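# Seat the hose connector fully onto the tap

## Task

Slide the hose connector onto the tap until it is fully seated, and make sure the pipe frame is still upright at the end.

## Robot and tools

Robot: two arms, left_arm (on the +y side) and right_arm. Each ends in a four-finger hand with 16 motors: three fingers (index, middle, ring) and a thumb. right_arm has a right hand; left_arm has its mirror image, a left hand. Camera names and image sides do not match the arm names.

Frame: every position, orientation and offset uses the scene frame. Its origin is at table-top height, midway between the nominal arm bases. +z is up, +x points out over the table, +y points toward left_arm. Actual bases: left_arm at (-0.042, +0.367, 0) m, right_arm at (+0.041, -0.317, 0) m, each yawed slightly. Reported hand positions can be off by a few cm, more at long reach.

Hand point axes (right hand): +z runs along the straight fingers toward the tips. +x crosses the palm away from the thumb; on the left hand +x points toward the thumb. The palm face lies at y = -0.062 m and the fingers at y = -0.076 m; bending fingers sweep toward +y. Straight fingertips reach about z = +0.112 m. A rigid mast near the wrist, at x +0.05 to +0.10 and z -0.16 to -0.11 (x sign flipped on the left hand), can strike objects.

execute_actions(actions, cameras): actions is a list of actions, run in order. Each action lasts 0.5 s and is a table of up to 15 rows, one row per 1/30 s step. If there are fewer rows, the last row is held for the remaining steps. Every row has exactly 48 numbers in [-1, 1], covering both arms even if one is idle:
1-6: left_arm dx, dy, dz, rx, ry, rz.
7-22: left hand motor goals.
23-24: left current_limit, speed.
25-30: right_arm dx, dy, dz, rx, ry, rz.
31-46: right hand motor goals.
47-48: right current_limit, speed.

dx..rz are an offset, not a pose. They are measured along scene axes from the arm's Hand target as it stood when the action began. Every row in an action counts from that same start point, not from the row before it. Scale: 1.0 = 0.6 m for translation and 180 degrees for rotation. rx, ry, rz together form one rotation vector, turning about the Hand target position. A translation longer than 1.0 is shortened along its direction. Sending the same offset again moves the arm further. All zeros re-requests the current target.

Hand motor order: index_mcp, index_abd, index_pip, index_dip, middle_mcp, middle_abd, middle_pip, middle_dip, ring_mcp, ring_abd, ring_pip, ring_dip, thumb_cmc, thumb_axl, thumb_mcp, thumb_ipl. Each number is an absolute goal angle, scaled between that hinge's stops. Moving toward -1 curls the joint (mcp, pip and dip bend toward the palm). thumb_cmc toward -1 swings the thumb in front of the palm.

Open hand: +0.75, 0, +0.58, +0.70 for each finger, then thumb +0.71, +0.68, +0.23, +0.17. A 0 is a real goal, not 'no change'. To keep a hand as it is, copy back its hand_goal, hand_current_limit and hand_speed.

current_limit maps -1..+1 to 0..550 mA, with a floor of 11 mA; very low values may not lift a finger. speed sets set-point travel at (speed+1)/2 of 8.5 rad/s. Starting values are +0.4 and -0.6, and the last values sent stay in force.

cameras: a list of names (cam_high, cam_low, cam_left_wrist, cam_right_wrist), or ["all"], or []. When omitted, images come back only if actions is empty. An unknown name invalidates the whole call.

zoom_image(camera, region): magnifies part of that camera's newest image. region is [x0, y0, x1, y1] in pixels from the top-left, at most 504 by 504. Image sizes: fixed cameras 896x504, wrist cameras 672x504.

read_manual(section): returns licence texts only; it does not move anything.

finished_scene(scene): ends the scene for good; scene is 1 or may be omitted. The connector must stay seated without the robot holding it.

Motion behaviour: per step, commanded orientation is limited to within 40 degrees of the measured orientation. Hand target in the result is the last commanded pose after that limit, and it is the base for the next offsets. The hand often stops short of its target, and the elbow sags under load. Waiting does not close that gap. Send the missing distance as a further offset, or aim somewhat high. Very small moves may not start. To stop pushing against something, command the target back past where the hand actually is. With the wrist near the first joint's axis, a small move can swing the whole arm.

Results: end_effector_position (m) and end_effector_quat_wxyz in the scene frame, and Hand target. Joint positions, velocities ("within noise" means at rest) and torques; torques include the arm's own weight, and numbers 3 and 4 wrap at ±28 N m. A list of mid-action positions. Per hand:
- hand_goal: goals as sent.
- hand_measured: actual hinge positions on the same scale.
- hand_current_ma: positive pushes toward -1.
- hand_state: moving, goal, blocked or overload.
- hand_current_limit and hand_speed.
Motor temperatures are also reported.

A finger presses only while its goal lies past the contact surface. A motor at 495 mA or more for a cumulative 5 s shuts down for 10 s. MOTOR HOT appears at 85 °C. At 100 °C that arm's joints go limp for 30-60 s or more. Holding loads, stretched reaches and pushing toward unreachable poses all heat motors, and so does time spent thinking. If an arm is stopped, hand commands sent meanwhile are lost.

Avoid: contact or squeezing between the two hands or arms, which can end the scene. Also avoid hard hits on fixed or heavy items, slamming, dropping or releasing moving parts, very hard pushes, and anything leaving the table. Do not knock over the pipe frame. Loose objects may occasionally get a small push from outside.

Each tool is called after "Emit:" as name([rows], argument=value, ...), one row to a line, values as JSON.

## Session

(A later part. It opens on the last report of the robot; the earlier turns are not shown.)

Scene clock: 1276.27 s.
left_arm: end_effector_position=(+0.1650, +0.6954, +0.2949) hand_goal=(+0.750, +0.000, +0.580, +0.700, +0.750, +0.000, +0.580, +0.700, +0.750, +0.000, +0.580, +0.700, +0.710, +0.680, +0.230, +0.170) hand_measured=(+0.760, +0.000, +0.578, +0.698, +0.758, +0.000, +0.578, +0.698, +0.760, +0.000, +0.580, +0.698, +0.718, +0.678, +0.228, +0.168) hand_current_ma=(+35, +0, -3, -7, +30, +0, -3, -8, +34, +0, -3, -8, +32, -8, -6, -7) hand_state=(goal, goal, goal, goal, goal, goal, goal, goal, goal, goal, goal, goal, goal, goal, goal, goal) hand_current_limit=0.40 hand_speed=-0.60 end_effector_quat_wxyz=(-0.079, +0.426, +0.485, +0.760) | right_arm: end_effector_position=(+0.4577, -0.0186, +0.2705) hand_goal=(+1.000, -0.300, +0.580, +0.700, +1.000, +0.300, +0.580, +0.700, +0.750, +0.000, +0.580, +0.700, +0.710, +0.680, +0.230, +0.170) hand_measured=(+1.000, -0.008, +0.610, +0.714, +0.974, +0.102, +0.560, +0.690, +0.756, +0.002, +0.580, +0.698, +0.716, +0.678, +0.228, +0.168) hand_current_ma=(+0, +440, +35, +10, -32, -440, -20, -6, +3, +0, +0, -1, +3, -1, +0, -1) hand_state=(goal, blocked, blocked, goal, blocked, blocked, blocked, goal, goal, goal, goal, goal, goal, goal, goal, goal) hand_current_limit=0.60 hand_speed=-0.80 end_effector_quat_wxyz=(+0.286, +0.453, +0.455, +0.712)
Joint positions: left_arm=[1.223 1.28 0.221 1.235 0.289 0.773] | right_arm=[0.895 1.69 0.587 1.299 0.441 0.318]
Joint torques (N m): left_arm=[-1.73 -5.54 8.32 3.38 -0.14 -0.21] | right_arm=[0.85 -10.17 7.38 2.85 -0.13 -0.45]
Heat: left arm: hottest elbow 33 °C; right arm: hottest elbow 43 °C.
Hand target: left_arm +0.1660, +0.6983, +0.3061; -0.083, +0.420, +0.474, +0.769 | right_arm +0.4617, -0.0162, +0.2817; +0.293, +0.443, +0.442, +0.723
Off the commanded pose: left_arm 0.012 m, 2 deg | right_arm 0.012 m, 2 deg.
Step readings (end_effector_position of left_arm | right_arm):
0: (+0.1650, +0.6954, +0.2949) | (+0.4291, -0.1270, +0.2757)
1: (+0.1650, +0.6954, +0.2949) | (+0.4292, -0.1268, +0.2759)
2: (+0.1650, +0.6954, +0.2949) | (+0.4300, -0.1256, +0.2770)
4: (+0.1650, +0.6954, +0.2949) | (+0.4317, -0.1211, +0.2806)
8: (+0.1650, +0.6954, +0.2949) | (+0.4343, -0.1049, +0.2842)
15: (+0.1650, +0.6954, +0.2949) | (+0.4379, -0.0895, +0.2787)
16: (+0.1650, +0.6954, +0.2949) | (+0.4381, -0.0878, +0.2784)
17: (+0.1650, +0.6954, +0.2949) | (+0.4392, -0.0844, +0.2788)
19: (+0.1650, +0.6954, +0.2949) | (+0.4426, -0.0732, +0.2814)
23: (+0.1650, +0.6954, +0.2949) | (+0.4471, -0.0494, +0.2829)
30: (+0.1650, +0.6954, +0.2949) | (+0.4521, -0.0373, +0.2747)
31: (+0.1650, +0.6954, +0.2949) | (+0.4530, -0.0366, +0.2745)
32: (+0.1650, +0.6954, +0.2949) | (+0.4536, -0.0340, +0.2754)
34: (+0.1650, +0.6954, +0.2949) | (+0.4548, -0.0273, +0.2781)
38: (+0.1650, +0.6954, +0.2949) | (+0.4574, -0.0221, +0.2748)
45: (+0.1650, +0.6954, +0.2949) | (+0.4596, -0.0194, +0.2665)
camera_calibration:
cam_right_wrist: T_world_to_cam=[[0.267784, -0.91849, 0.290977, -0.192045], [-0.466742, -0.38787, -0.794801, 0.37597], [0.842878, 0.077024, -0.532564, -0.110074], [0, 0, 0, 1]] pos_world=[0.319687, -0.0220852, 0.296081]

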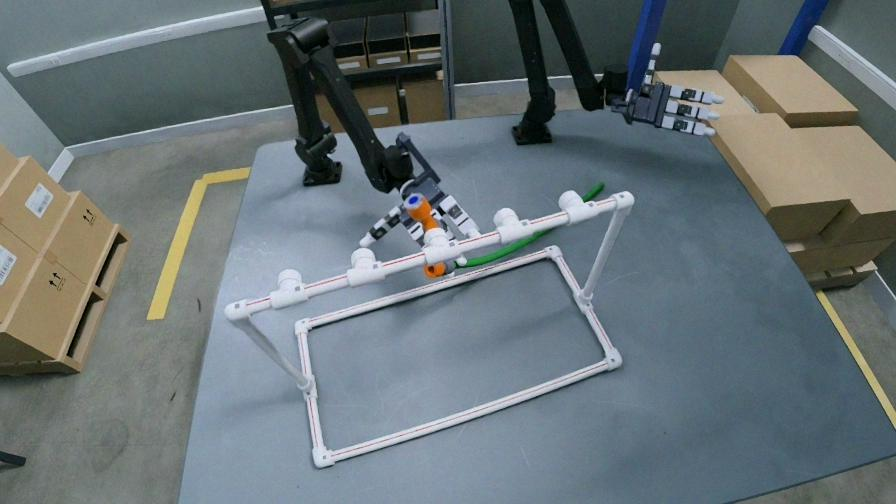

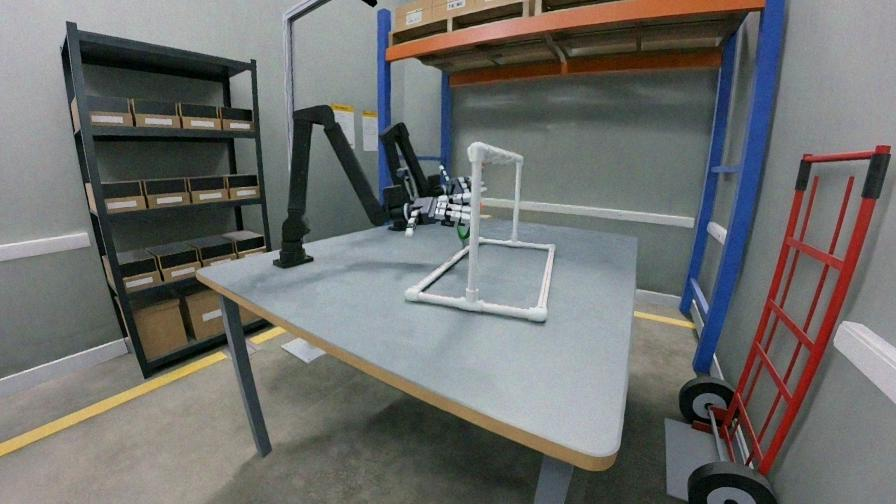

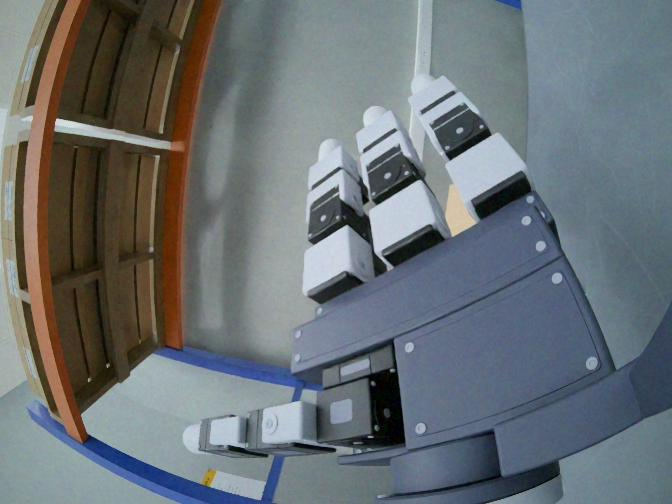

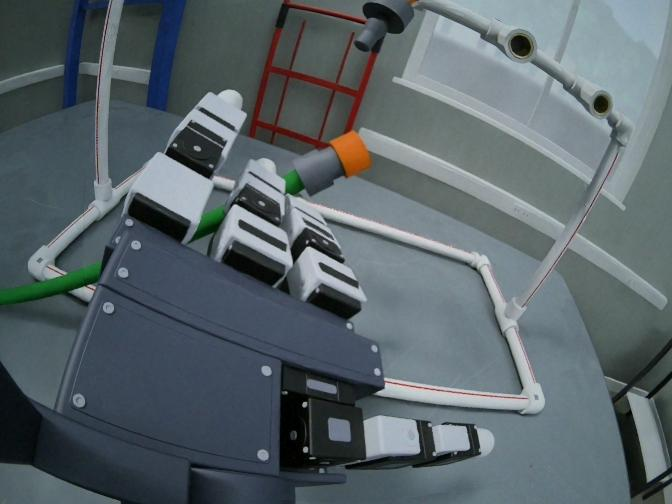

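Emit:
execute_actions([
  [[0,0,0,0,0,0,0.75,0,0.58,0.7,0.75,0,0.58,0.7,0.75,0,0.58,0.7,0.71,0.68,0.23,0.17,0.4,-0.6,0,0,0,0,0,0,1,-0.3,0.46,0.7,1,0.3,0.7,0.7,0.75,0,0.58,0.7,0.71,0.68,0.23,0.17,0.6,-0.9]],
  [[0,0,0,0,0,0,0.75,0,0.58,0.7,0.75,0,0.58,0.7,0.75,0,0.58,0.7,0.71,0.68,0.23,0.17,0.4,-0.6,0,0,0,0,0,0,1,-0.3,0.46,0.7,1,0.3,0.7,0.7,0.75,0,0.58,0.7,0.71,0.68,0.23,0.17,0.6,-0.9]],
], cameras=["cam_right_wrist","cam_high"])

Emit:
zoom_image(camera="cam_right_wrist", region=[270, 0, 430, 210])

Emit:
zoom_image(camera="cam_high", region=[390, 180, 490, 290])

Scene clock: 1485.30 s.
left_arm: end_effector_position=(+0.1650, +0.6954, +0.2949) hand_goal=(+0.750, +0.000, +0.580, +0.700, +0.750, +0.000, +0.580, +0.700, +0.750, +0.000, +0.580, +0.700, +0.710, +0.680, +0.230, +0.170) hand_measured=(+0.760, +0.000, +0.578, +0.698, +0.758, +0.000, +0.578, +0.698, +0.760, +0.000, +0.580, +0.698, +0.718, +0.678, +0.228, +0.168) hand_current_ma=(+35, +0, -3, -7, +30, +0, -3, -8, +34, +0, -3, -8, +32, -8, -6, -7) hand_state=(goal, goal, goal, goal, goal, goal, goal, goal, goal, goal, goal, goal, goal, goal, goal, goal) hand_current_limit=0.40 hand_speed=-0.60 end_effector_quat_wxyz=(-0.079, +0.426, +0.485, +0.760) | right_arm: end_effector_position=(+0.4574, -0.0181, +0.2710) hand_goal=(+1.000, -0.300, +0.460, +0.700, +1.000, +0.300, +0.700, +0.700, +0.750, +0.000, +0.580, +0.700, +0.710, +0.680, +0.230, +0.170) hand_measured=(+1.000, -0.008, +0.566, +0.724, +0.946, +0.102, +0.608, +0.680, +0.756, +0.002, +0.580, +0.698, +0.716, +0.678, +0.228, +0.168) hand_current_ma=(+0, +440, +262, +24, -103, -440, -210, -19, +3, +0, +0, -1, +3, -1, +0, -1) hand_state=(goal, blocked, blocked, blocked, blocked, blocked, blocked, blocked, goal, goal, goal, goal, goal, goal, goal, goal) hand_current_limit=0.60 hand_speed=-0.90 end_effector_quat_wxyz=(+0.285, +0.452, +0.455, +0.713)
Joint positions: left_arm=[1.223 1.28 0.221 1.235 0.289 0.773] | right_arm=[0.895 1.69 0.587 1.3 0.438 0.317]
Joint torques (N m): left_arm=[-1.79 -5.48 8.32 3.4 -0.14 -0.22] | right_arm=[0.85 -9.58 7.49 2.76 -0.06 -0.45]
Motor temperatures (°C): left_arm=[27 30 34 25 25 25] | right_arm=[30 33 40 27 25 24]
Heat: left arm: hottest elbow 34 °C; right arm: hottest elbow 40 °C.
Hand target: left_arm +0.1660, +0.6983, +0.3061; -0.083, +0.420, +0.474, +0.769 | right_arm +0.4617, -0.0162, +0.2817; +0.293, +0.443, +0.442, +0.723
Off the commanded pose: left_arm 0.012 m, 2 deg | right_arm 0.012 m, 2 deg.
Step readings (end_effector_position of left_arm | right_arm):
0: (+0.1650, +0.6954, +0.2949) | (+0.4577, -0.0185, +0.2705)
1: (+0.1650, +0.6954, +0.2949) | (+0.4577, -0.0185, +0.2705)
2: (+0.1650, +0.6954, +0.2949) | (+0.4577, -0.0184, +0.2705)
4: (+0.1650, +0.6954, +0.2949) | (+0.4576, -0.0184, +0.2705)
8: (+0.1650, +0.6954, +0.2949) | (+0.4576, -0.0181, +0.2706)
15: (+0.1650, +0.6954, +0.2949) | (+0.4575, -0.0180, +0.2709)
16: (+0.1650, +0.6954, +0.2949) | (+0.4574, -0.0181, +0.2710)
17: (+0.1650, +0.6954, +0.2949) | (+0.4574, -0.0181, +0.2710)
19: (+0.1650, +0.6954, +0.2949) | (+0.4574, -0.0181, +0.2710)
23: (+0.1650, +0.6954, +0.2949) | (+0.4574, -0.0181, +0.2710)
30: (+0.1650, +0.6954, +0.2949) | (+0.4574, -0.0181, +0.2710)
camera_calibration:
cam_right_wrist: T_world_to_cam=[[0.270074, -0.917729, 0.29126, -0.192712], [-0.463917, -0.389104, -0.795852, 0.375353], [0.843707, 0.0798187, -0.530837, -0.110357], [0, 0, 0, 1]] pos_world=[0.319288, -0.0219974, 0.296273]
Images, in order (width x height): cam_high 896x504, cam_right_wrist 672x504.

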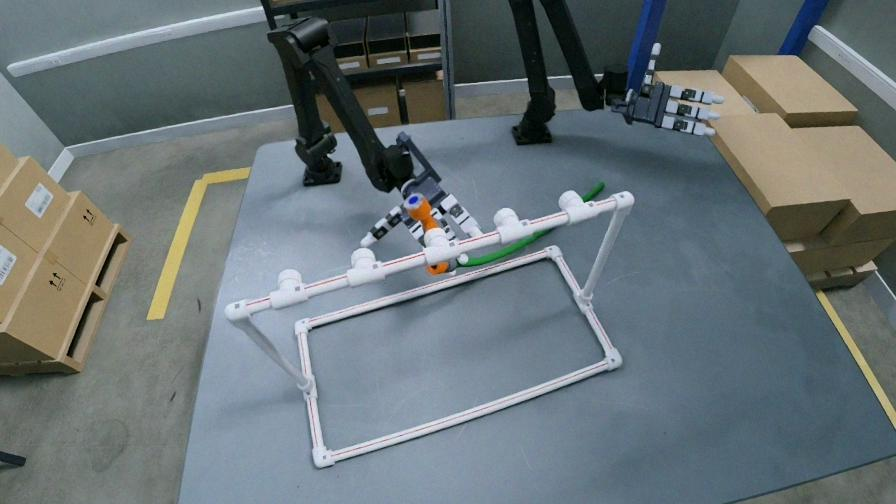

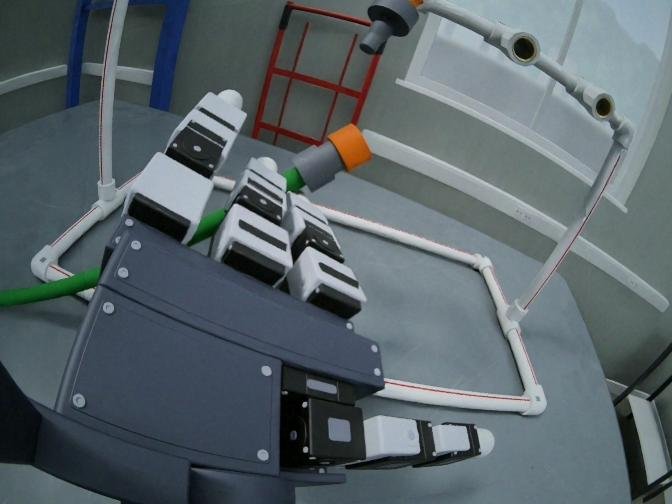

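Scaled by 2.400 from the camera's 672x504 image, which has a finer 960x720 frame.

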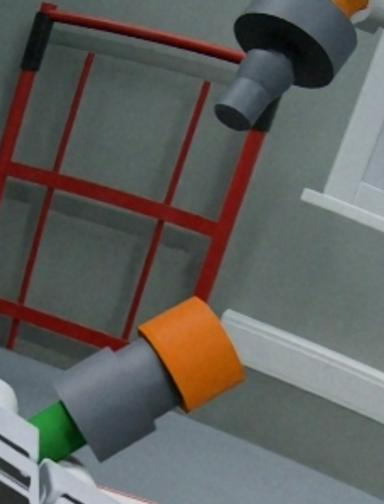

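Scaled by 4.582 from the camera's 896x504 image, which has a finer 1280x720 frame.

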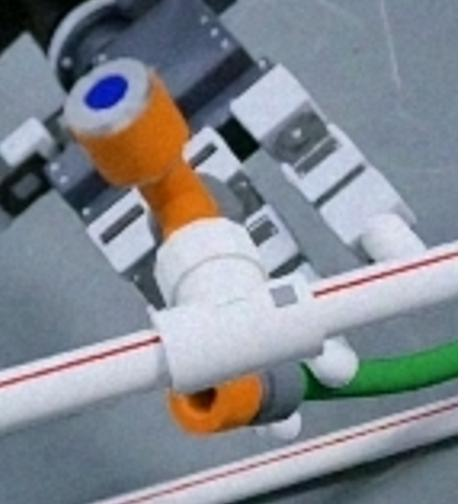

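Emit:
execute_actions([
  [[0,0,0,0,0,0,0.75,0,0.58,0.7,0.75,0,0.58,0.7,0.75,0,0.58,0.7,0.71,0.68,0.23,0.17,0.4,-0.6,-0.0147,0.0255,0.0015,-0.0637,-0.037,0.0081,1,-0.3,0.46,0.7,1,0.3,0.7,0.7,0.75,0,0.58,0.7,0.71,0.68,0.23,0.17,0.6,-0.9]],
  [[0,0,0,0,0,0,0.75,0,0.58,0.7,0.75,0,0.58,0.7,0.75,0,0.58,0.7,0.71,0.68,0.23,0.17,0.4,-0.6,-0.0147,0.0255,0.0015,-0.0637,-0.037,0.0081,1,-0.3,0.46,0.7,1,0.3,0.7,0.7,0.75,0,0.58,0.7,0.71,0.68,0.23,0.17,0.6,-0.9]],
  [[0,0,0,0,0,0,0.75,0,0.58,0.7,0.75,0,0.58,0.7,0.75,0,0.58,0.7,0.71,0.68,0.23,0.17,0.4,-0.6,-0.0147,0.0255,0.0015,-0.0637,-0.037,0.0081,1,-0.3,0.46,0.7,1,0.3,0.7,0.7,0.75,0,0.58,0.7,0.71,0.68,0.23,0.17,0.6,-0.9]],
], cameras=["cam_right_wrist","cam_high","cam_low"])

Emit:
zoom_image(camera="cam_right_wrist", region=[230, 0, 430, 210])

Emit:
zoom_image(camera="cam_high", region=[390, 180, 490, 290])

Scene clock: 1686.37 s.
left_arm: end_effector_position=(+0.1650, +0.6954, +0.2949) hand_goal=(+0.750, +0.000, +0.580, +0.700, +0.750, +0.000, +0.580, +0.700, +0.750, +0.000, +0.580, +0.700, +0.710, +0.680, +0.230, +0.170) hand_measured=(+0.760, +0.000, +0.578, +0.698, +0.758, +0.000, +0.578, +0.698, +0.760, +0.000, +0.580, +0.698, +0.718, +0.678, +0.228, +0.168) hand_current_ma=(+35, +0, -3, -7, +30, +0, -3, -8, +34, +0, -3, -8, +32, -8, -6, -7) hand_state=(goal, goal, goal, goal, goal, goal, goal, goal, goal, goal, goal, goal, goal, goal, goal, goal) hand_current_limit=0.40 hand_speed=-0.60 end_effector_quat_wxyz=(-0.079, +0.426, +0.485, +0.760) | right_arm: end_effector_position=(+0.4345, +0.0332, +0.2839) hand_goal=(+1.000, -0.300, +0.460, +0.700, +1.000, +0.300, +0.700, +0.700, +0.750, +0.000, +0.580, +0.700, +0.710, +0.680, +0.230, +0.170) hand_measured=(+1.002, -0.014, +0.562, +0.738, +0.898, +0.102, +0.608, +0.662, +0.756, +0.002, +0.580, +0.698, +0.718, +0.678, +0.230, +0.168) hand_current_ma=(+0, +440, +247, +51, -274, -440, -210, -51, +4, +0, +0, -1, +5, -1, +0, +0) hand_state=(goal, blocked, blocked, blocked, blocked, blocked, blocked, blocked, goal, goal, goal, goal, goal, goal, goal, goal) hand_current_limit=0.60 hand_speed=-0.90 end_effector_quat_wxyz=(+0.441, +0.197, +0.593, +0.645)
Joint positions: left_arm=[1.223 1.28 0.221 1.235 0.289 0.773] | right_arm=[0.796 1.734 0.58 1.377 0.102 -0.302]
Joint torques (N m): left_arm=[-1.73 -5.54 8.32 3.38 -0.14 -0.21] | right_arm=[0.26 -11.63 4.51 1.92 -0.03 -0.55]
Heat: left arm: hottest elbow 34 °C; right arm: hottest elbow 40 °C.
Hand target: left_arm +0.1660, +0.6983, +0.3061; -0.083, +0.420, +0.474, +0.769 | right_arm +0.4352, +0.0298, +0.2844; +0.454, +0.191, +0.595, +0.636
Off the commanded pose: left_arm 0.012 m, 2 deg | right_arm 0.004 m, 2 deg.
Step readings (end_effector_position of left_arm | right_arm):
0: (+0.1650, +0.6954, +0.2949) | (+0.4574, -0.0181, +0.2710)
1: (+0.1650, +0.6954, +0.2949) | (+0.4573, -0.0178, +0.2711)
2: (+0.1650, +0.6954, +0.2949) | (+0.4564, -0.0153, +0.2724)
4: (+0.1650, +0.6954, +0.2949) | (+0.4545, -0.0101, +0.2754)
8: (+0.1650, +0.6954, +0.2949) | (+0.4527, -0.0044, +0.2777)
15: (+0.1650, +0.6954, +0.2949) | (+0.4522, -0.0008, +0.2766)
16: (+0.1650, +0.6954, +0.2949) | (+0.4519, -0.0002, +0.2770)
17: (+0.1650, +0.6954, +0.2949) | (+0.4508, +0.0023, +0.2783)
19: (+0.1650, +0.6954, +0.2949) | (+0.4485, +0.0075, +0.2810)
23: (+0.1650, +0.6954, +0.2949) | (+0.4465, +0.0126, +0.2843)
30: (+0.1650, +0.6954, +0.2949) | (+0.4448, +0.0173, +0.2836)
31: (+0.1650, +0.6954, +0.2949) | (+0.4443, +0.0182, +0.2837)
32: (+0.1650, +0.6954, +0.2949) | (+0.4429, +0.0208, +0.2842)
34: (+0.1650, +0.6954, +0.2949) | (+0.4404, +0.0254, +0.2849)
38: (+0.1650, +0.6954, +0.2949) | (+0.4385, +0.0281, +0.2842)
45: (+0.1650, +0.6954, +0.2949) | (+0.4358, +0.0315, +0.2839)
camera_calibration:
cam_right_wrist: T_world_to_cam=[[0.134774, -0.581959, 0.801972, -0.240628], [-0.139367, -0.812444, -0.566137, 0.20283], [0.981026, -0.0354681, -0.190602, -0.240734], [0, 0, 0, 1]] pos_world=[0.296864, 0.0162145, 0.261923]
Images, in order (width x height): cam_high 896x504, cam_low 896x504, cam_right_wrist 672x504.

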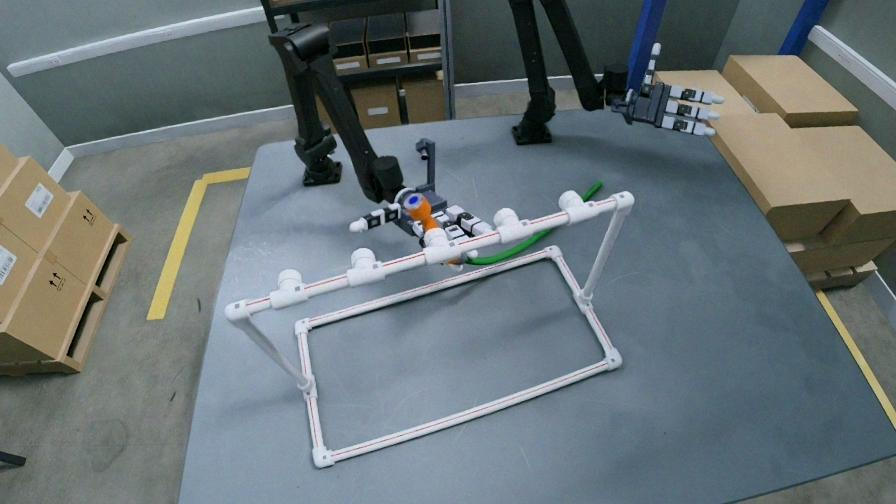

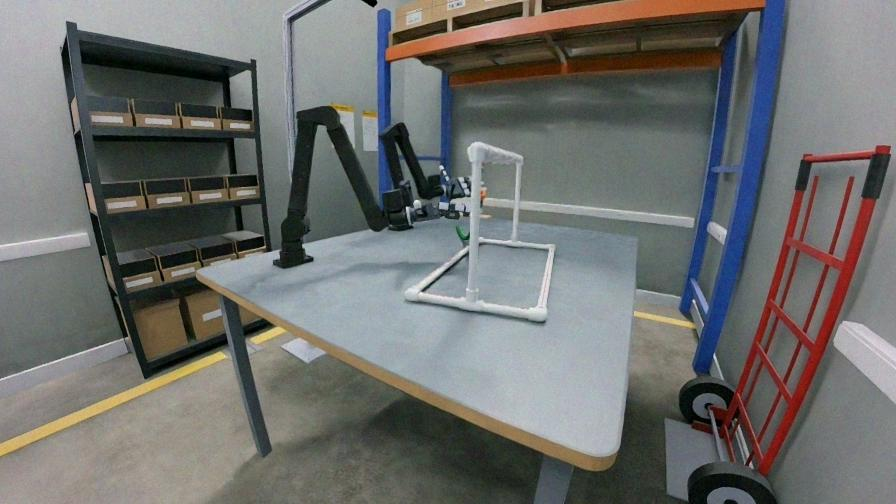

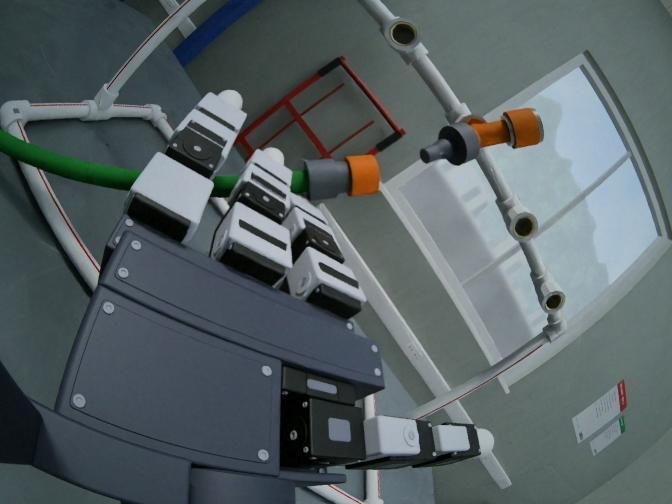

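Scaled by 2.400 from the camera's 672x504 image, which has a finer 960x720 frame.

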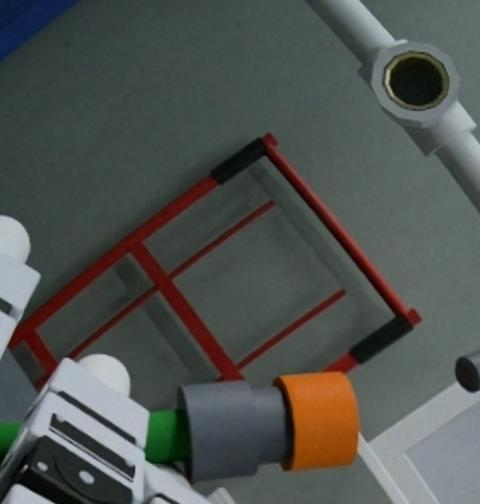

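Scaled by 4.582 from the camera's 896x504 image, which has a finer 1280x720 frame.

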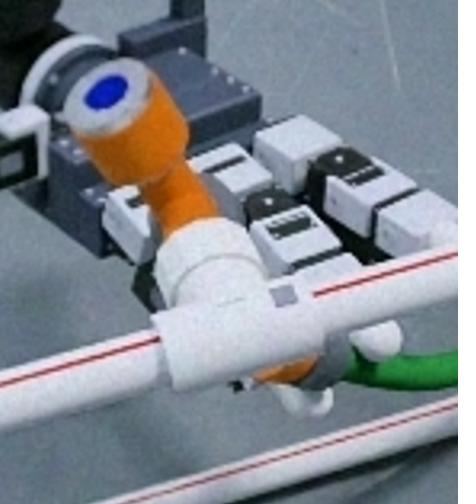

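Emit:
zoom_image(camera="cam_right_wrist", region=[410, 90, 560, 180])

Emit:
zoom_image(camera="cam_right_wrist", region=[280, 130, 400, 220])

Scaled by 3.360 from the camera's 672x504 image, which has a finer 960x720 frame.

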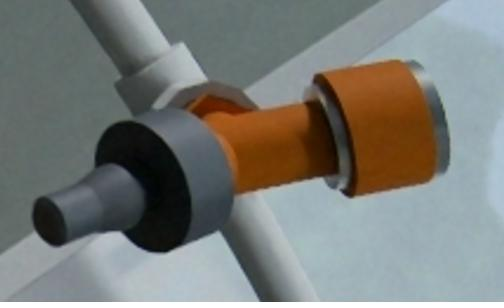

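Scaled by 4.200 from the camera's 672x504 image, which has a finer 960x720 frame.

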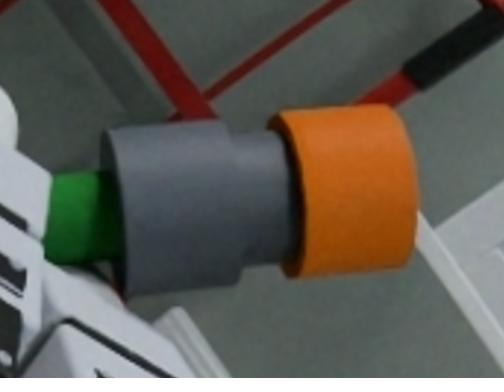

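Emit:
execute_actions([
  [[0.033,-0.042,0.004,-0.06,-0.028,-0.0176,0.75,0,0.58,0.7,0.75,0,0.58,0.7,0.75,0,0.58,0.7,0.71,0.68,0.23,0.17,0.4,-0.6,0,0,0,0,0,0,1,-0.3,0.46,0.7,1,0.3,0.86,0.7,0.75,0,0.58,0.7,0.71,0.68,0.23,0.17,0.7,-0.9]],
  [[0.0655,-0.0836,0.0078,-0.1198,-0.0562,-0.0352,0.75,0,0.58,0.7,0.75,0,0.58,0.7,0.75,0,0.58,0.7,0.71,0.68,0.23,0.17,0.4,-0.6,-0.025,-0.01,0,0,0,0,1,-0.3,0.46,0.7,1,0.3,0.86,0.7,0.75,0,0.58,0.7,0.71,0.68,0.23,0.17,0.7,-0.9]],
  [[0.0655,-0.0836,0.0078,-0.1198,-0.0562,-0.0352,0.75,0,0.58,0.7,0.75,0,0.58,0.7,0.75,0,0.58,0.7,0.71,0.68,0.23,0.17,0.4,-0.6,-0.025,-0.01,0,0,0,0,1,-0.3,0.46,0.7,1,0.3,0.86,0.7,0.75,0,0.58,0.7,0.71,0.68,0.23,0.17,0.7,-0.9]],
  [[0.0655,-0.0836,0.0078,-0.1198,-0.0562,-0.0352,0.75,0,0.58,0.7,0.75,0,0.58,0.7,0.75,0,0.58,0.7,0.71,0.68,0.23,0.17,0.4,-0.6,0,0,0,0,0,0,1,-0.3,0.46,0.7,1,0.3,0.86,0.7,0.75,0,0.58,0.7,0.71,0.68,0.23,0.17,0.7,-0.9]],
  [[0.0655,-0.0836,0.0078,-0.1198,-0.0562,-0.0352,0.75,0,0.58,0.7,0.75,0,0.58,0.7,0.75,0,0.58,0.7,0.71,0.68,0.23,0.17,0.4,-0.6,0,0,0,0,0,0,1,-0.3,0.46,0.7,1,0.3,0.86,0.7,0.75,0,0.58,0.7,0.71,0.68,0.23,0.17,0.7,-0.9]],
  [[0.0655,-0.0836,0.0078,-0.1198,-0.0562,-0.0352,0.75,0,0.58,0.7,0.75,0,0.58,0.7,0.75,0,0.58,0.7,0.71,0.68,0.23,0.17,0.4,-0.6,0,0,0,0,0,0,1,-0.3,0.46,0.7,1,0.3,0.86,0.7,0.75,0,0.58,0.7,0.71,0.68,0.23,0.17,0.7,-0.9]],
  [[0.033,-0.042,0.004,-0.06,-0.028,-0.0176,0.75,0,0.58,0.7,0.75,0,0.58,0.7,0.75,0,0.58,0.7,0.71,0.68,0.23,0.17,0.4,-0.6,0,0,0,0,0,0,1,-0.3,0.46,0.7,1,0.3,0.86,0.7,0.75,0,0.58,0.7,0.71,0.68,0.23,0.17,0.7,-0.9]],
], cameras=["cam_right_wrist","cam_high","cam_left_wrist"])

Scene clock: 1867.30 s.
left_arm: end_effector_position=(+0.3881, +0.4031, +0.2968) hand_goal=(+0.750, +0.000, +0.580, +0.700, +0.750, +0.000, +0.580, +0.700, +0.750, +0.000, +0.580, +0.700, +0.710, +0.680, +0.230, +0.170) hand_measured=(+0.754, +0.002, +0.580, +0.698, +0.752, +0.002, +0.580, +0.698, +0.754, +0.002, +0.580, +0.698, +0.712, +0.678, +0.228, +0.168) hand_current_ma=(+11, +6, +1, -7, +8, +5, +1, -7, +10, +5, +1, -8, +9, -8, -4, -7) hand_state=(goal, goal, goal, goal, goal, goal, goal, goal, goal, goal, goal, goal, goal, goal, goal, goal) hand_current_limit=0.40 hand_speed=-0.60 end_effector_quat_wxyz=(+0.681, +0.008, +0.733, +0.011) | right_arm: end_effector_position=(+0.4147, +0.0184, +0.2730) hand_goal=(+1.000, -0.300, +0.460, +0.700, +1.000, +0.300, +0.860, +0.700, +0.750, +0.000, +0.580, +0.700, +0.710, +0.680, +0.230, +0.170) hand_measured=(+1.002, -0.016, +0.562, +0.738, +0.892, +0.102, +0.608, +0.660, +0.756, +0.002, +0.580, +0.698, +0.718, +0.678, +0.230, +0.168) hand_current_ma=(+0, +468, +247, +51, -297, -467, -467, -57, +4, +0, +0, -1, +5, -1, +0, +0) hand_state=(goal, blocked, blocked, blocked, blocked, blocked, blocked, blocked, goal, goal, goal, goal, goal, goal, goal, goal) hand_current_limit=0.70 hand_speed=-0.90 end_effector_quat_wxyz=(+0.442, +0.203, +0.605, +0.631)
Joint positions: left_arm=[-0.216 0.871 0.528 0.268 -0.197 -1.558] | right_arm=[0.81 1.702 0.499 1.393 0.131 -0.312]
Joint torques (N m): left_arm=[-2.73 -3.37 16.36 4.1 -0.25 -0.27] | right_arm=[1.73 -11.46 3.93 2.67 0.08 -0.51]
Motor temperatures (°C): left_arm=[27 29 36 25 25 25] | right_arm=[29 33 35 27 25 25]
Heat: left arm: hottest elbow 36 °C; right arm: hottest elbow 35 °C.
Hand target: left_arm +0.4021, +0.3971, +0.3342; +0.708, +0.000, +0.707, +0.001 | right_arm +0.4052, +0.0177, +0.2844; +0.454, +0.191, +0.595, +0.636
Off the commanded pose: left_arm 0.040 m, 5 deg | right_arm 0.015 m, 2 deg.
Step readings (end_effector_position of left_arm | right_arm):
0: (+0.1650, +0.6954, +0.2949) | (+0.4345, +0.0333, +0.2839)
1: (+0.1649, +0.6956, +0.2949) | (+0.4345, +0.0333, +0.2839)
2: (+0.1651, +0.6965, +0.2950) | (+0.4345, +0.0333, +0.2839)
4: (+0.1679, +0.6959, +0.2957) | (+0.4344, +0.0334, +0.2839)
8: (+0.1814, +0.6773, +0.3015) | (+0.4344, +0.0334, +0.2839)
15: (+0.1842, +0.6732, +0.3040) | (+0.4344, +0.0334, +0.2839)
16: (+0.1839, +0.6737, +0.3034) | (+0.4344, +0.0333, +0.2837)
17: (+0.1848, +0.6737, +0.3025) | (+0.4341, +0.0329, +0.2829)
19: (+0.1926, +0.6651, +0.3011) | (+0.4327, +0.0309, +0.2798)
23: (+0.2187, +0.6275, +0.3030) | (+0.4293, +0.0263, +0.2718)
30: (+0.2209, +0.6186, +0.2990) | (+0.4284, +0.0252, +0.2719)
31: (+0.2205, +0.6188, +0.2968) | (+0.4283, +0.0250, +0.2722)
32: (+0.2208, +0.6178, +0.2947) | (+0.4280, +0.0242, +0.2721)
34: (+0.2290, +0.6063, +0.2909) | (+0.4245, +0.0223, +0.2720)
38: (+0.2530, +0.5686, +0.2848) | (+0.4170, +0.0190, +0.2711)
45: (+0.2561, +0.5658, +0.2814) | (+0.4147, +0.0184, +0.2730)
46: (+0.2562, +0.5665, +0.2818) | (+0.4147, +0.0184, +0.2730)
47: (+0.2574, +0.5656, +0.2821) | (+0.4147, +0.0184, +0.2730)
49: (+0.2667, +0.5540, +0.2818) | (+0.4147, +0.0184, +0.2730)
53: (+0.2905, +0.5175, +0.2867) | (+0.4147, +0.0184, +0.2730)
60: (+0.2939, +0.5187, +0.2973) | (+0.4147, +0.0184, +0.2730)
61: (+0.2942, +0.5196, +0.2967) | (+0.4147, +0.0184, +0.2730)
62: (+0.2960, +0.5178, +0.2954) | (+0.4147, +0.0184, +0.2730)
64: (+0.3054, +0.5056, +0.2919) | (+0.4147, +0.0184, +0.2730)
68: (+0.3269, +0.4706, +0.2934) | (+0.4147, +0.0184, +0.2730)
75: (+0.3329, +0.4698, +0.2975) | (+0.4147, +0.0184, +0.2730)
76: (+0.3331, +0.4703, +0.2964) | (+0.4147, +0.0184, +0.2730)
77: (+0.3350, +0.4677, +0.2945) | (+0.4147, +0.0184, +0.2730)
79: (+0.3432, +0.4569, +0.2908) | (+0.4147, +0.0184, +0.2730)
83: (+0.3616, +0.4272, +0.2941) | (+0.4147, +0.0184, +0.2730)
90: (+0.3692, +0.4236, +0.3011) | (+0.4147, +0.0184, +0.2730)
91: (+0.3695, +0.4238, +0.3000) | (+0.4147, +0.0184, +0.2730)
92: (+0.3705, +0.4229, +0.2988) | (+0.4147, +0.0184, +0.2730)
94: (+0.3749, +0.4183, +0.2966) | (+0.4147, +0.0184, +0.2730)
98: (+0.3835, +0.4077, +0.2966) | (+0.4147, +0.0184, +0.2730)
105: (+0.3875, +0.4032, +0.2988) | (+0.4147, +0.0184, +0.2730)
camera_calibration:
cam_left_wrist: T_world_to_cam=[[0.0399251, -0.669375, 0.741852, 0.00305984], [-0.763212, -0.499624, -0.409737, 0.572018], [0.644914, -0.549831, -0.530822, 0.256266], [0, 0, 0, 1]] pos_world=[0.271179, 0.428745, 0.368139]
cam_right_wrist: T_world_to_cam=[[0.143477, -0.56273, 0.814094, -0.24508], [-0.165502, -0.824664, -0.540868, 0.186029], [0.975717, -0.0571323, -0.211454, -0.215629], [0, 0, 0, 1]] pos_world=[0.276345, 0.00317808, 0.25454]
Images, in order (width x height): cam_high 896x504, cam_left_wrist 672x504, cam_right_wrist 672x504.

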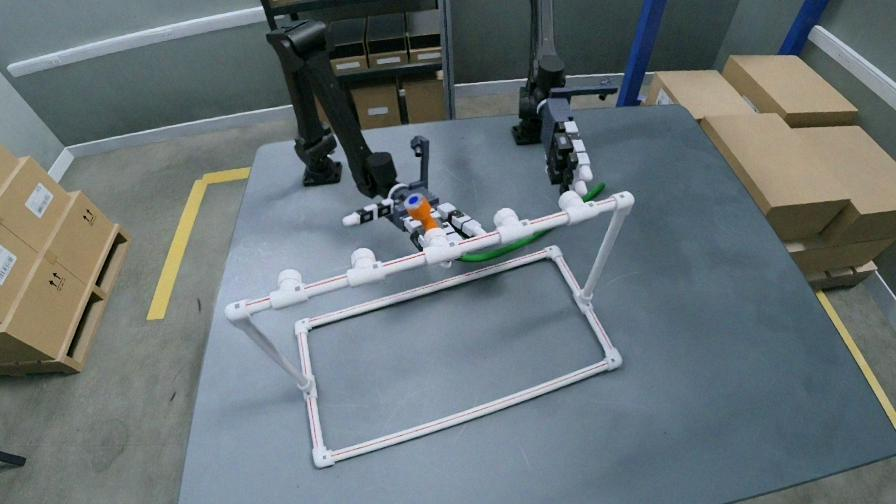

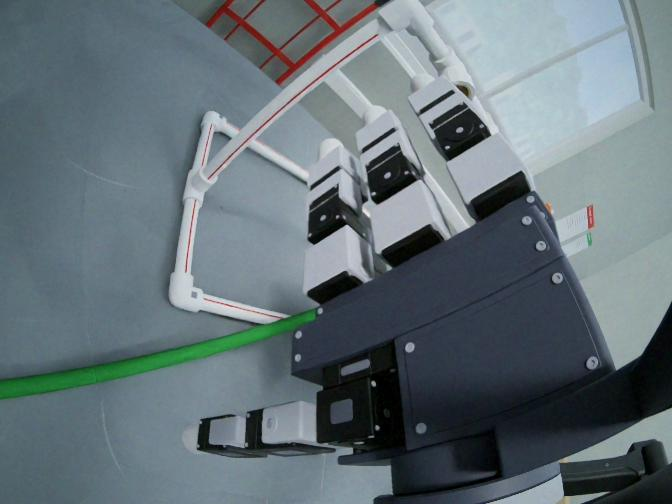

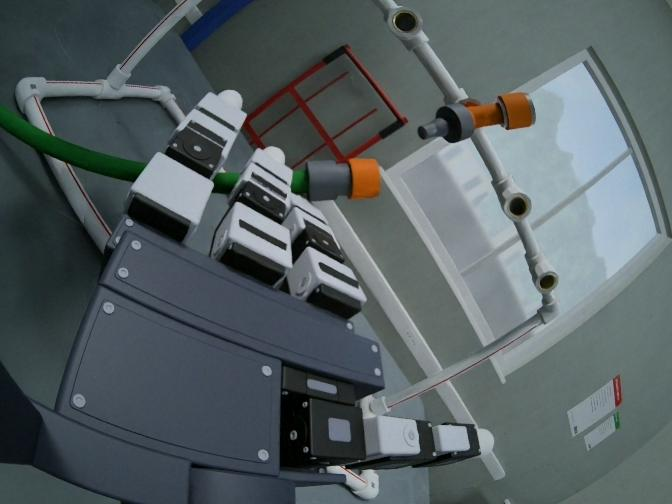

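Emit:
zoom_image(camera="cam_right_wrist", region=[280, 90, 460, 220])

Scaled by 2.800 from the camera's 672x504 image, which has a finer 960x720 frame.

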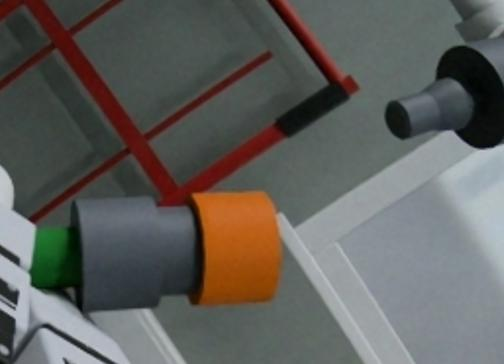

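Emit:
execute_actions([
  [[0,0,0,0,0,0,0.75,0,0.58,0.7,0.75,0,0.58,0.7,0.75,0,0.58,0.7,0.71,0.68,0.23,0.17,0.4,-0.6,-0.015,0.0217,0.005,-0.0566,-0.0225,0.005,1,-0.3,0.46,0.7,1,0.3,0.72,0.7,0.75,0,0.58,0.7,0.71,0.68,0.23,0.17,0.7,-0.9]],
  [[0,0,0,0,0,0,0.75,0,0.58,0.7,0.75,0,0.58,0.7,0.75,0,0.58,0.7,0.71,0.68,0.23,0.17,0.4,-0.6,-0.015,0.0217,0.005,-0.0566,-0.0225,0.005,1,-0.3,0.46,0.7,1,0.3,0.72,0.7,0.75,0,0.58,0.7,0.71,0.68,0.23,0.17,0.7,-0.9]],
], cameras=["cam_right_wrist","cam_left_wrist"])

Emit:
zoom_image(camera="cam_right_wrist", region=[280, 90, 460, 220])

Scene clock: 2003.43 s.
left_arm: end_effector_position=(+0.3879, +0.4034, +0.2967) hand_goal=(+0.750, +0.000, +0.580, +0.700, +0.750, +0.000, +0.580, +0.700, +0.750, +0.000, +0.580, +0.700, +0.710, +0.680, +0.230, +0.170) hand_measured=(+0.754, +0.002, +0.580, +0.698, +0.752, +0.002, +0.580, +0.698, +0.754, +0.002, +0.580, +0.698, +0.712, +0.678, +0.228, +0.168) hand_current_ma=(+10, +6, +1, -7, +8, +5, +1, -7, +10, +5, +1, -8, +9, -8, -4, -7) hand_state=(goal, goal, goal, goal, goal, goal, goal, goal, goal, goal, goal, goal, goal, goal, goal, goal) hand_current_limit=0.40 hand_speed=-0.60 end_effector_quat_wxyz=(+0.681, +0.007, +0.733, +0.012) | right_arm: end_effector_position=(+0.3878, +0.0465, +0.2886) hand_goal=(+1.000, -0.300, +0.460, +0.700, +1.000, +0.300, +0.720, +0.700, +0.750, +0.000, +0.580, +0.700, +0.710, +0.680, +0.230, +0.170) hand_measured=(+1.002, -0.024, +0.562, +0.738, +0.878, +0.102, +0.608, +0.654, +0.756, +0.000, +0.580, +0.698, +0.718, +0.678, +0.230, +0.168) hand_current_ma=(+0, +468, +247, +51, -362, -467, -287, -70, +4, +0, +0, -1, +5, -1, +0, +0) hand_state=(goal, blocked, blocked, blocked, blocked, blocked, blocked, blocked, goal, goal, goal, goal, goal, goal, goal, goal) hand_current_limit=0.70 hand_speed=-0.90 end_effector_quat_wxyz=(+0.499, +0.062, +0.666, +0.551)
Joint positions: left_arm=[-0.216 0.871 0.528 0.268 -0.199 -1.559] | right_arm=[0.786 1.525 0.479 1.152 0.003 -0.643]
Joint torques (N m): left_arm=[-2.73 -3.25 16.36 4.12 -0.25 -0.25] | right_arm=[0.38 -9.76 5.48 1.57 0.07 -0.5]
Motor temperatures (°C): left_arm=[26 29 52 25 25 25] | right_arm=[29 34 34 27 25 25]
Heat: left arm: hottest elbow 52 °C; right arm: hottest shoulder 34 °C.
Hand target: left_arm +0.4021, +0.3971, +0.3342; +0.708, +0.000, +0.707, +0.001 | right_arm +0.3871, +0.0438, +0.2903; +0.511, +0.053, +0.667, +0.539
Off the commanded pose: left_arm 0.041 m, 5 deg | right_arm 0.003 m, 2 deg.
Step readings (end_effector_position of left_arm | right_arm):
0: (+0.3881, +0.4031, +0.2968) | (+0.4147, +0.0184, +0.2730)
1: (+0.3881, +0.4031, +0.2968) | (+0.4145, +0.0186, +0.2732)
2: (+0.3881, +0.4032, +0.2968) | (+0.4129, +0.0199, +0.2735)
4: (+0.3880, +0.4033, +0.2968) | (+0.4079, +0.0239, +0.2749)
8: (+0.3879, +0.4034, +0.2967) | (+0.4002, +0.0285, +0.2830)
15: (+0.3879, +0.4034, +0.2967) | (+0.3971, +0.0320, +0.2882)
16: (+0.3879, +0.4034, +0.2967) | (+0.3970, +0.0327, +0.2874)
17: (+0.3879, +0.4034, +0.2967) | (+0.3966, +0.0346, +0.2860)
19: (+0.3879, +0.4034, +0.2967) | (+0.3951, +0.0387, +0.2834)
23: (+0.3879, +0.4034, +0.2967) | (+0.3914, +0.0414, +0.2868)
30: (+0.3879, +0.4034, +0.2967) | (+0.3877, +0.0445, +0.2921)
camera_calibration:
cam_left_wrist: T_world_to_cam=[[0.0411034, -0.668852, 0.742258, 0.00251935], [-0.762227, -0.501304, -0.409518, 0.572169], [0.646004, -0.548936, -0.530422, 0.255635], [0, 0, 0, 1]] pos_world=[0.270878, 0.428843, 0.368038]
cam_right_wrist: T_world_to_cam=[[0.0209142, -0.267967, 0.963201, -0.247406], [-0.0507224, -0.962455, -0.266659, 0.0959608], [0.998494, -0.0432789, -0.0337209, -0.245252], [0, 0, 0, 1]] pos_world=[0.254924, 0.015447, 0.255621]
Images, in order (width x height): cam_left_wrist 672x504, cam_right_wrist 672x504.

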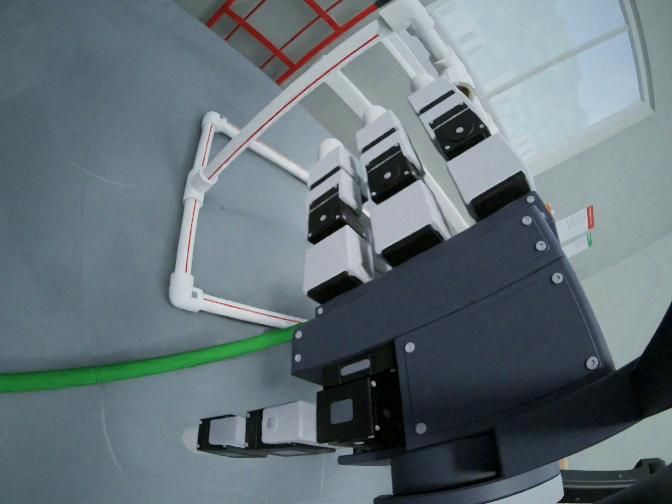

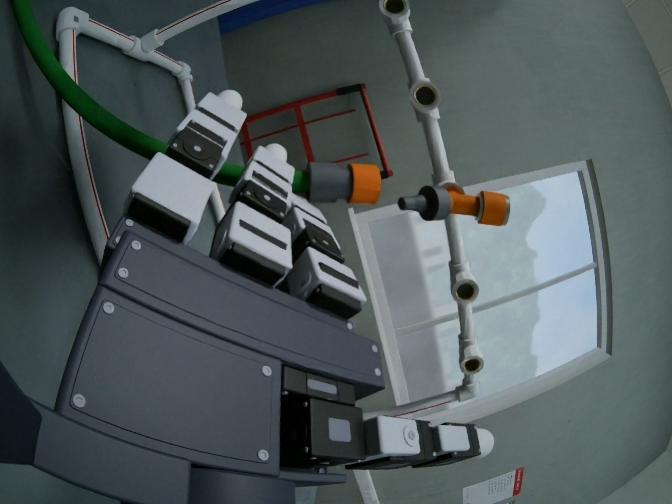

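Scaled by 2.800 from the camera's 672x504 image, which has a finer 960x720 frame.

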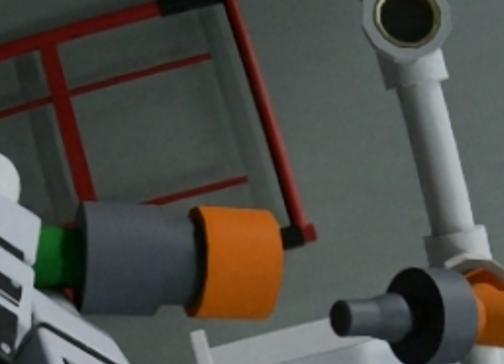

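Emit:
execute_actions([
  [[-0.0233,-0.0355,-0.004,0.004,-0.0288,-0.0555,1,0,0.58,0.7,1,0,0.58,0.7,1,0,0.58,0.7,0.71,0.68,0.23,0.17,0.4,-0.6,0.0133,-0.009,-0.006,0,0,0,1,-0.3,0.46,0.7,1,0.3,0.72,0.7,0.75,0,0.58,0.7,0.71,0.68,0.23,0.17,0.7,-0.9]],
  [[-0.0233,-0.0355,-0.004,0.004,-0.0288,-0.0555,1,0,0.58,0.7,1,0,0.58,0.7,1,0,0.58,0.7,0.71,0.68,0.23,0.17,0.4,-0.6,0.0133,-0.009,-0.006,0,0,0,1,-0.3,0.46,0.7,1,0.3,0.72,0.7,0.75,0,0.58,0.7,0.71,0.68,0.23,0.17,0.7,-0.9]],
  [[-0.0233,-0.0355,-0.004,0.004,-0.0288,-0.0555,1,0,0.58,0.7,1,0,0.58,0.7,1,0,0.58,0.7,0.71,0.68,0.23,0.17,0.4,-0.6,0,0,0,0,0,0,1,-0.3,0.46,0.7,1,0.3,0.72,0.7,0.75,0,0.58,0.7,0.71,0.68,0.23,0.17,0.7,-0.9]],
  [[-0.0233,-0.0355,-0.004,0.004,-0.0288,-0.0555,1,0,0.58,0.7,1,0,0.58,0.7,1,0,0.58,0.7,0.71,0.68,0.23,0.17,0.4,-0.6,0,0,0,0,0,0,1,-0.3,0.46,0.7,1,0.3,0.72,0.7,0.75,0,0.58,0.7,0.71,0.68,0.23,0.17,0.7,-0.9]],
], cameras=["cam_right_wrist","cam_left_wrist","cam_high"])

Emit:
zoom_image(camera="cam_right_wrist", region=[280, 120, 460, 250])

Scene clock: 2147.03 s.
left_arm: end_effector_position=(+0.3442, +0.3085, +0.3201) hand_goal=(+1.000, +0.000, +0.580, +0.700, +1.000, +0.000, +0.580, +0.700, +1.000, +0.000, +0.580, +0.700, +0.710, +0.680, +0.230, +0.170) hand_measured=(+1.000, +0.002, +0.580, +0.698, +1.000, +0.002, +0.580, +0.698, +1.000, +0.002, +0.580, +0.698, +0.710, +0.678, +0.230, +0.168) hand_current_ma=(+0, +7, +1, -7, +0, +6, +1, -7, +0, +6, +1, -8, +3, -8, -4, -7) hand_state=(goal, goal, goal, goal, goal, goal, goal, goal, goal, goal, goal, goal, goal, goal, goal, goal) hand_current_limit=0.40 hand_speed=-0.60 end_effector_quat_wxyz=(+0.774, +0.261, +0.533, -0.223) | right_arm: end_effector_position=(+0.4007, +0.0330, +0.2860) hand_goal=(+1.000, -0.300, +0.460, +0.700, +1.000, +0.300, +0.720, +0.700, +0.750, +0.000, +0.580, +0.700, +0.710, +0.680, +0.230, +0.170) hand_measured=(+1.002, -0.034, +0.562, +0.738, +0.872, +0.102, +0.608, +0.652, +0.756, +0.000, +0.580, +0.698, +0.718, +0.678, +0.230, +0.168) hand_current_ma=(+0, +467, +247, +54, -397, -467, -287, -77, +4, +0, +0, -1, +5, -1, +0, +0) hand_state=(goal, blocked, blocked, blocked, blocked, blocked, blocked, blocked, goal, goal, goal, goal, goal, goal, goal, goal) hand_current_limit=0.70 hand_speed=-0.90 end_effector_quat_wxyz=(+0.500, +0.061, +0.668, +0.548)
Joint positions: left_arm=[-0.077 0.811 0.25 0.942 0.646 -1.632] | right_arm=[0.731 1.53 0.479 1.151 -0.05 -0.643]
Joint torques (N m): left_arm=[-0.79 -1.08 10.17 3.63 -0.21 -0.31] | right_arm=[0.15 -7.94 6.17 2.44 0.01 -0.53]
Motor temperatures (°C): left_arm=[26 29 57 25 25 25] | right_arm=[29 33 34 27 25 25]
Heat: left arm: hottest elbow 57 °C; right arm: hottest elbow 34 °C.
Hand target: left_arm +0.3461, +0.3119, +0.3247; +0.778, +0.257, +0.528, -0.223 | right_arm +0.4032, +0.0329, +0.2831; +0.511, +0.053, +0.667, +0.539
Off the commanded pose: left_arm 0.006 m, 1 deg | right_arm 0.004 m, 2 deg.
Step readings (end_effector_position of left_arm | right_arm):
0: (+0.3879, +0.4034, +0.2967) | (+0.3878, +0.0465, +0.2885)
1: (+0.3882, +0.4030, +0.2970) | (+0.3878, +0.0465, +0.2885)
2: (+0.3906, +0.3984, +0.2991) | (+0.3876, +0.0466, +0.2885)
4: (+0.3942, +0.3885, +0.3040) | (+0.3883, +0.0456, +0.2885)
8: (+0.3902, +0.3764, +0.3176) | (+0.3924, +0.0414, +0.2885)
15: (+0.3872, +0.3737, +0.3201) | (+0.3941, +0.0396, +0.2885)
16: (+0.3872, +0.3729, +0.3193) | (+0.3940, +0.0397, +0.2884)
17: (+0.3879, +0.3672, +0.3190) | (+0.3937, +0.0398, +0.2884)
19: (+0.3859, +0.3583, +0.3177) | (+0.3943, +0.0388, +0.2884)
23: (+0.3758, +0.3481, +0.3106) | (+0.3985, +0.0346, +0.2878)
30: (+0.3742, +0.3505, +0.3135) | (+0.4007, +0.0330, +0.2860)
31: (+0.3742, +0.3499, +0.3140) | (+0.4007, +0.0330, +0.2860)
32: (+0.3739, +0.3447, +0.3147) | (+0.4007, +0.0330, +0.2860)
34: (+0.3707, +0.3363, +0.3160) | (+0.4007, +0.0330, +0.2860)
38: (+0.3613, +0.3274, +0.3121) | (+0.4007, +0.0330, +0.2860)
45: (+0.3585, +0.3300, +0.3172) | (+0.4007, +0.0330, +0.2860)
46: (+0.3582, +0.3293, +0.3179) | (+0.4007, +0.0330, +0.2860)
47: (+0.3568, +0.3240, +0.3193) | (+0.4007, +0.0330, +0.2860)
49: (+0.3518, +0.3158, +0.3226) | (+0.4007, +0.0330, +0.2860)
53: (+0.3432, +0.3075, +0.3198) | (+0.4007, +0.0330, +0.2860)
60: (+0.3447, +0.3090, +0.3176) | (+0.4007, +0.0330, +0.2860)
camera_calibration:
cam_left_wrist: T_world_to_cam=[[-0.670076, -0.433689, 0.602422, 0.140465], [-0.685862, 0.051352, -0.725917, 0.405219], [0.283887, -0.899598, -0.331861, 0.413441], [0, 0, 0, 1]] pos_world=[0.254676, 0.41204, 0.346741]
cam_right_wrist: T_world_to_cam=[[0.020328, -0.260447, 0.965274, -0.249319], [-0.0536796, -0.964365, -0.259071, 0.0820564], [0.998351, -0.0465492, -0.0335843, -0.258673], [0, 0, 0, 1]] pos_world=[0.26772, 0.00215701, 0.253232]
Images, in order (width x height): cam_high 896x504, cam_left_wrist 672x504, cam_right_wrist 672x504.

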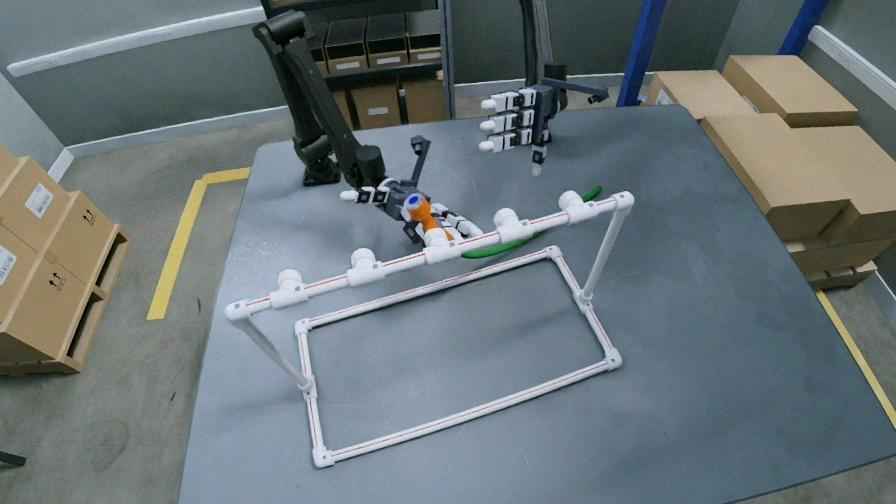

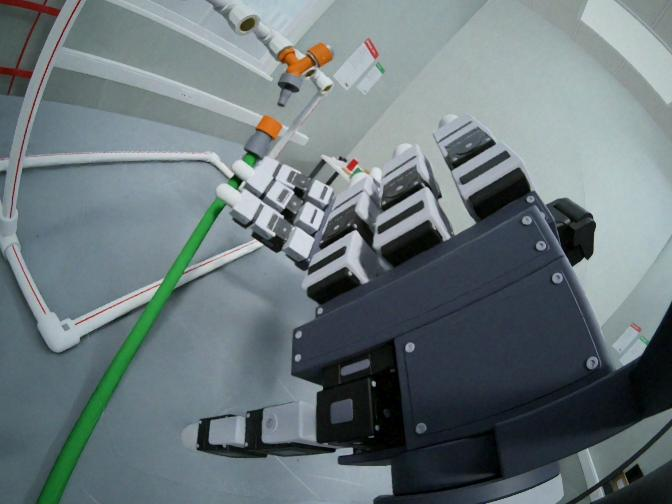

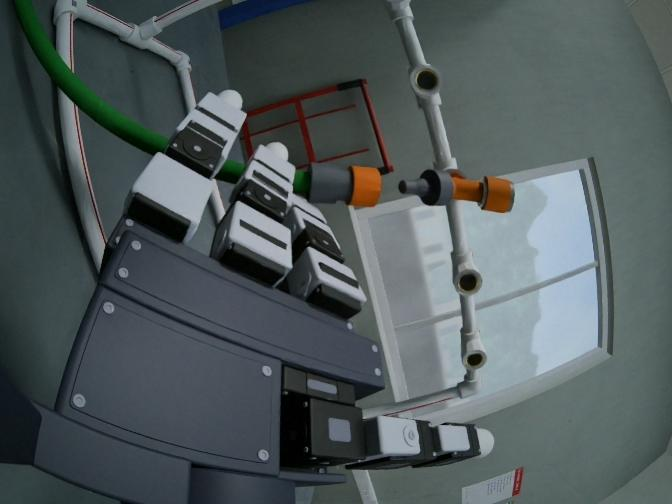

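Scaled by 2.800 from the camera's 672x504 image, which has a finer 960x720 frame.

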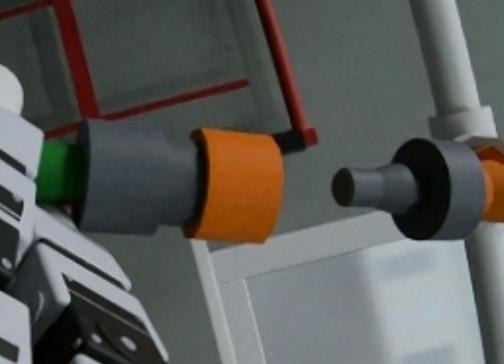

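Excellent left view. Zoom in on it.

Emit:
zoom_image(camera="cam_left_wrist", region=[220, 20, 350, 180])

Scaled by 3.150 from the camera's 672x504 image, which has a finer 960x720 frame.

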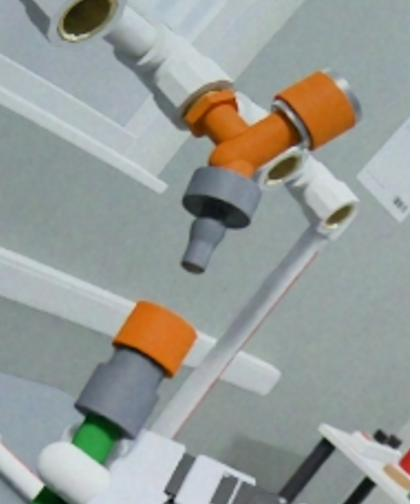

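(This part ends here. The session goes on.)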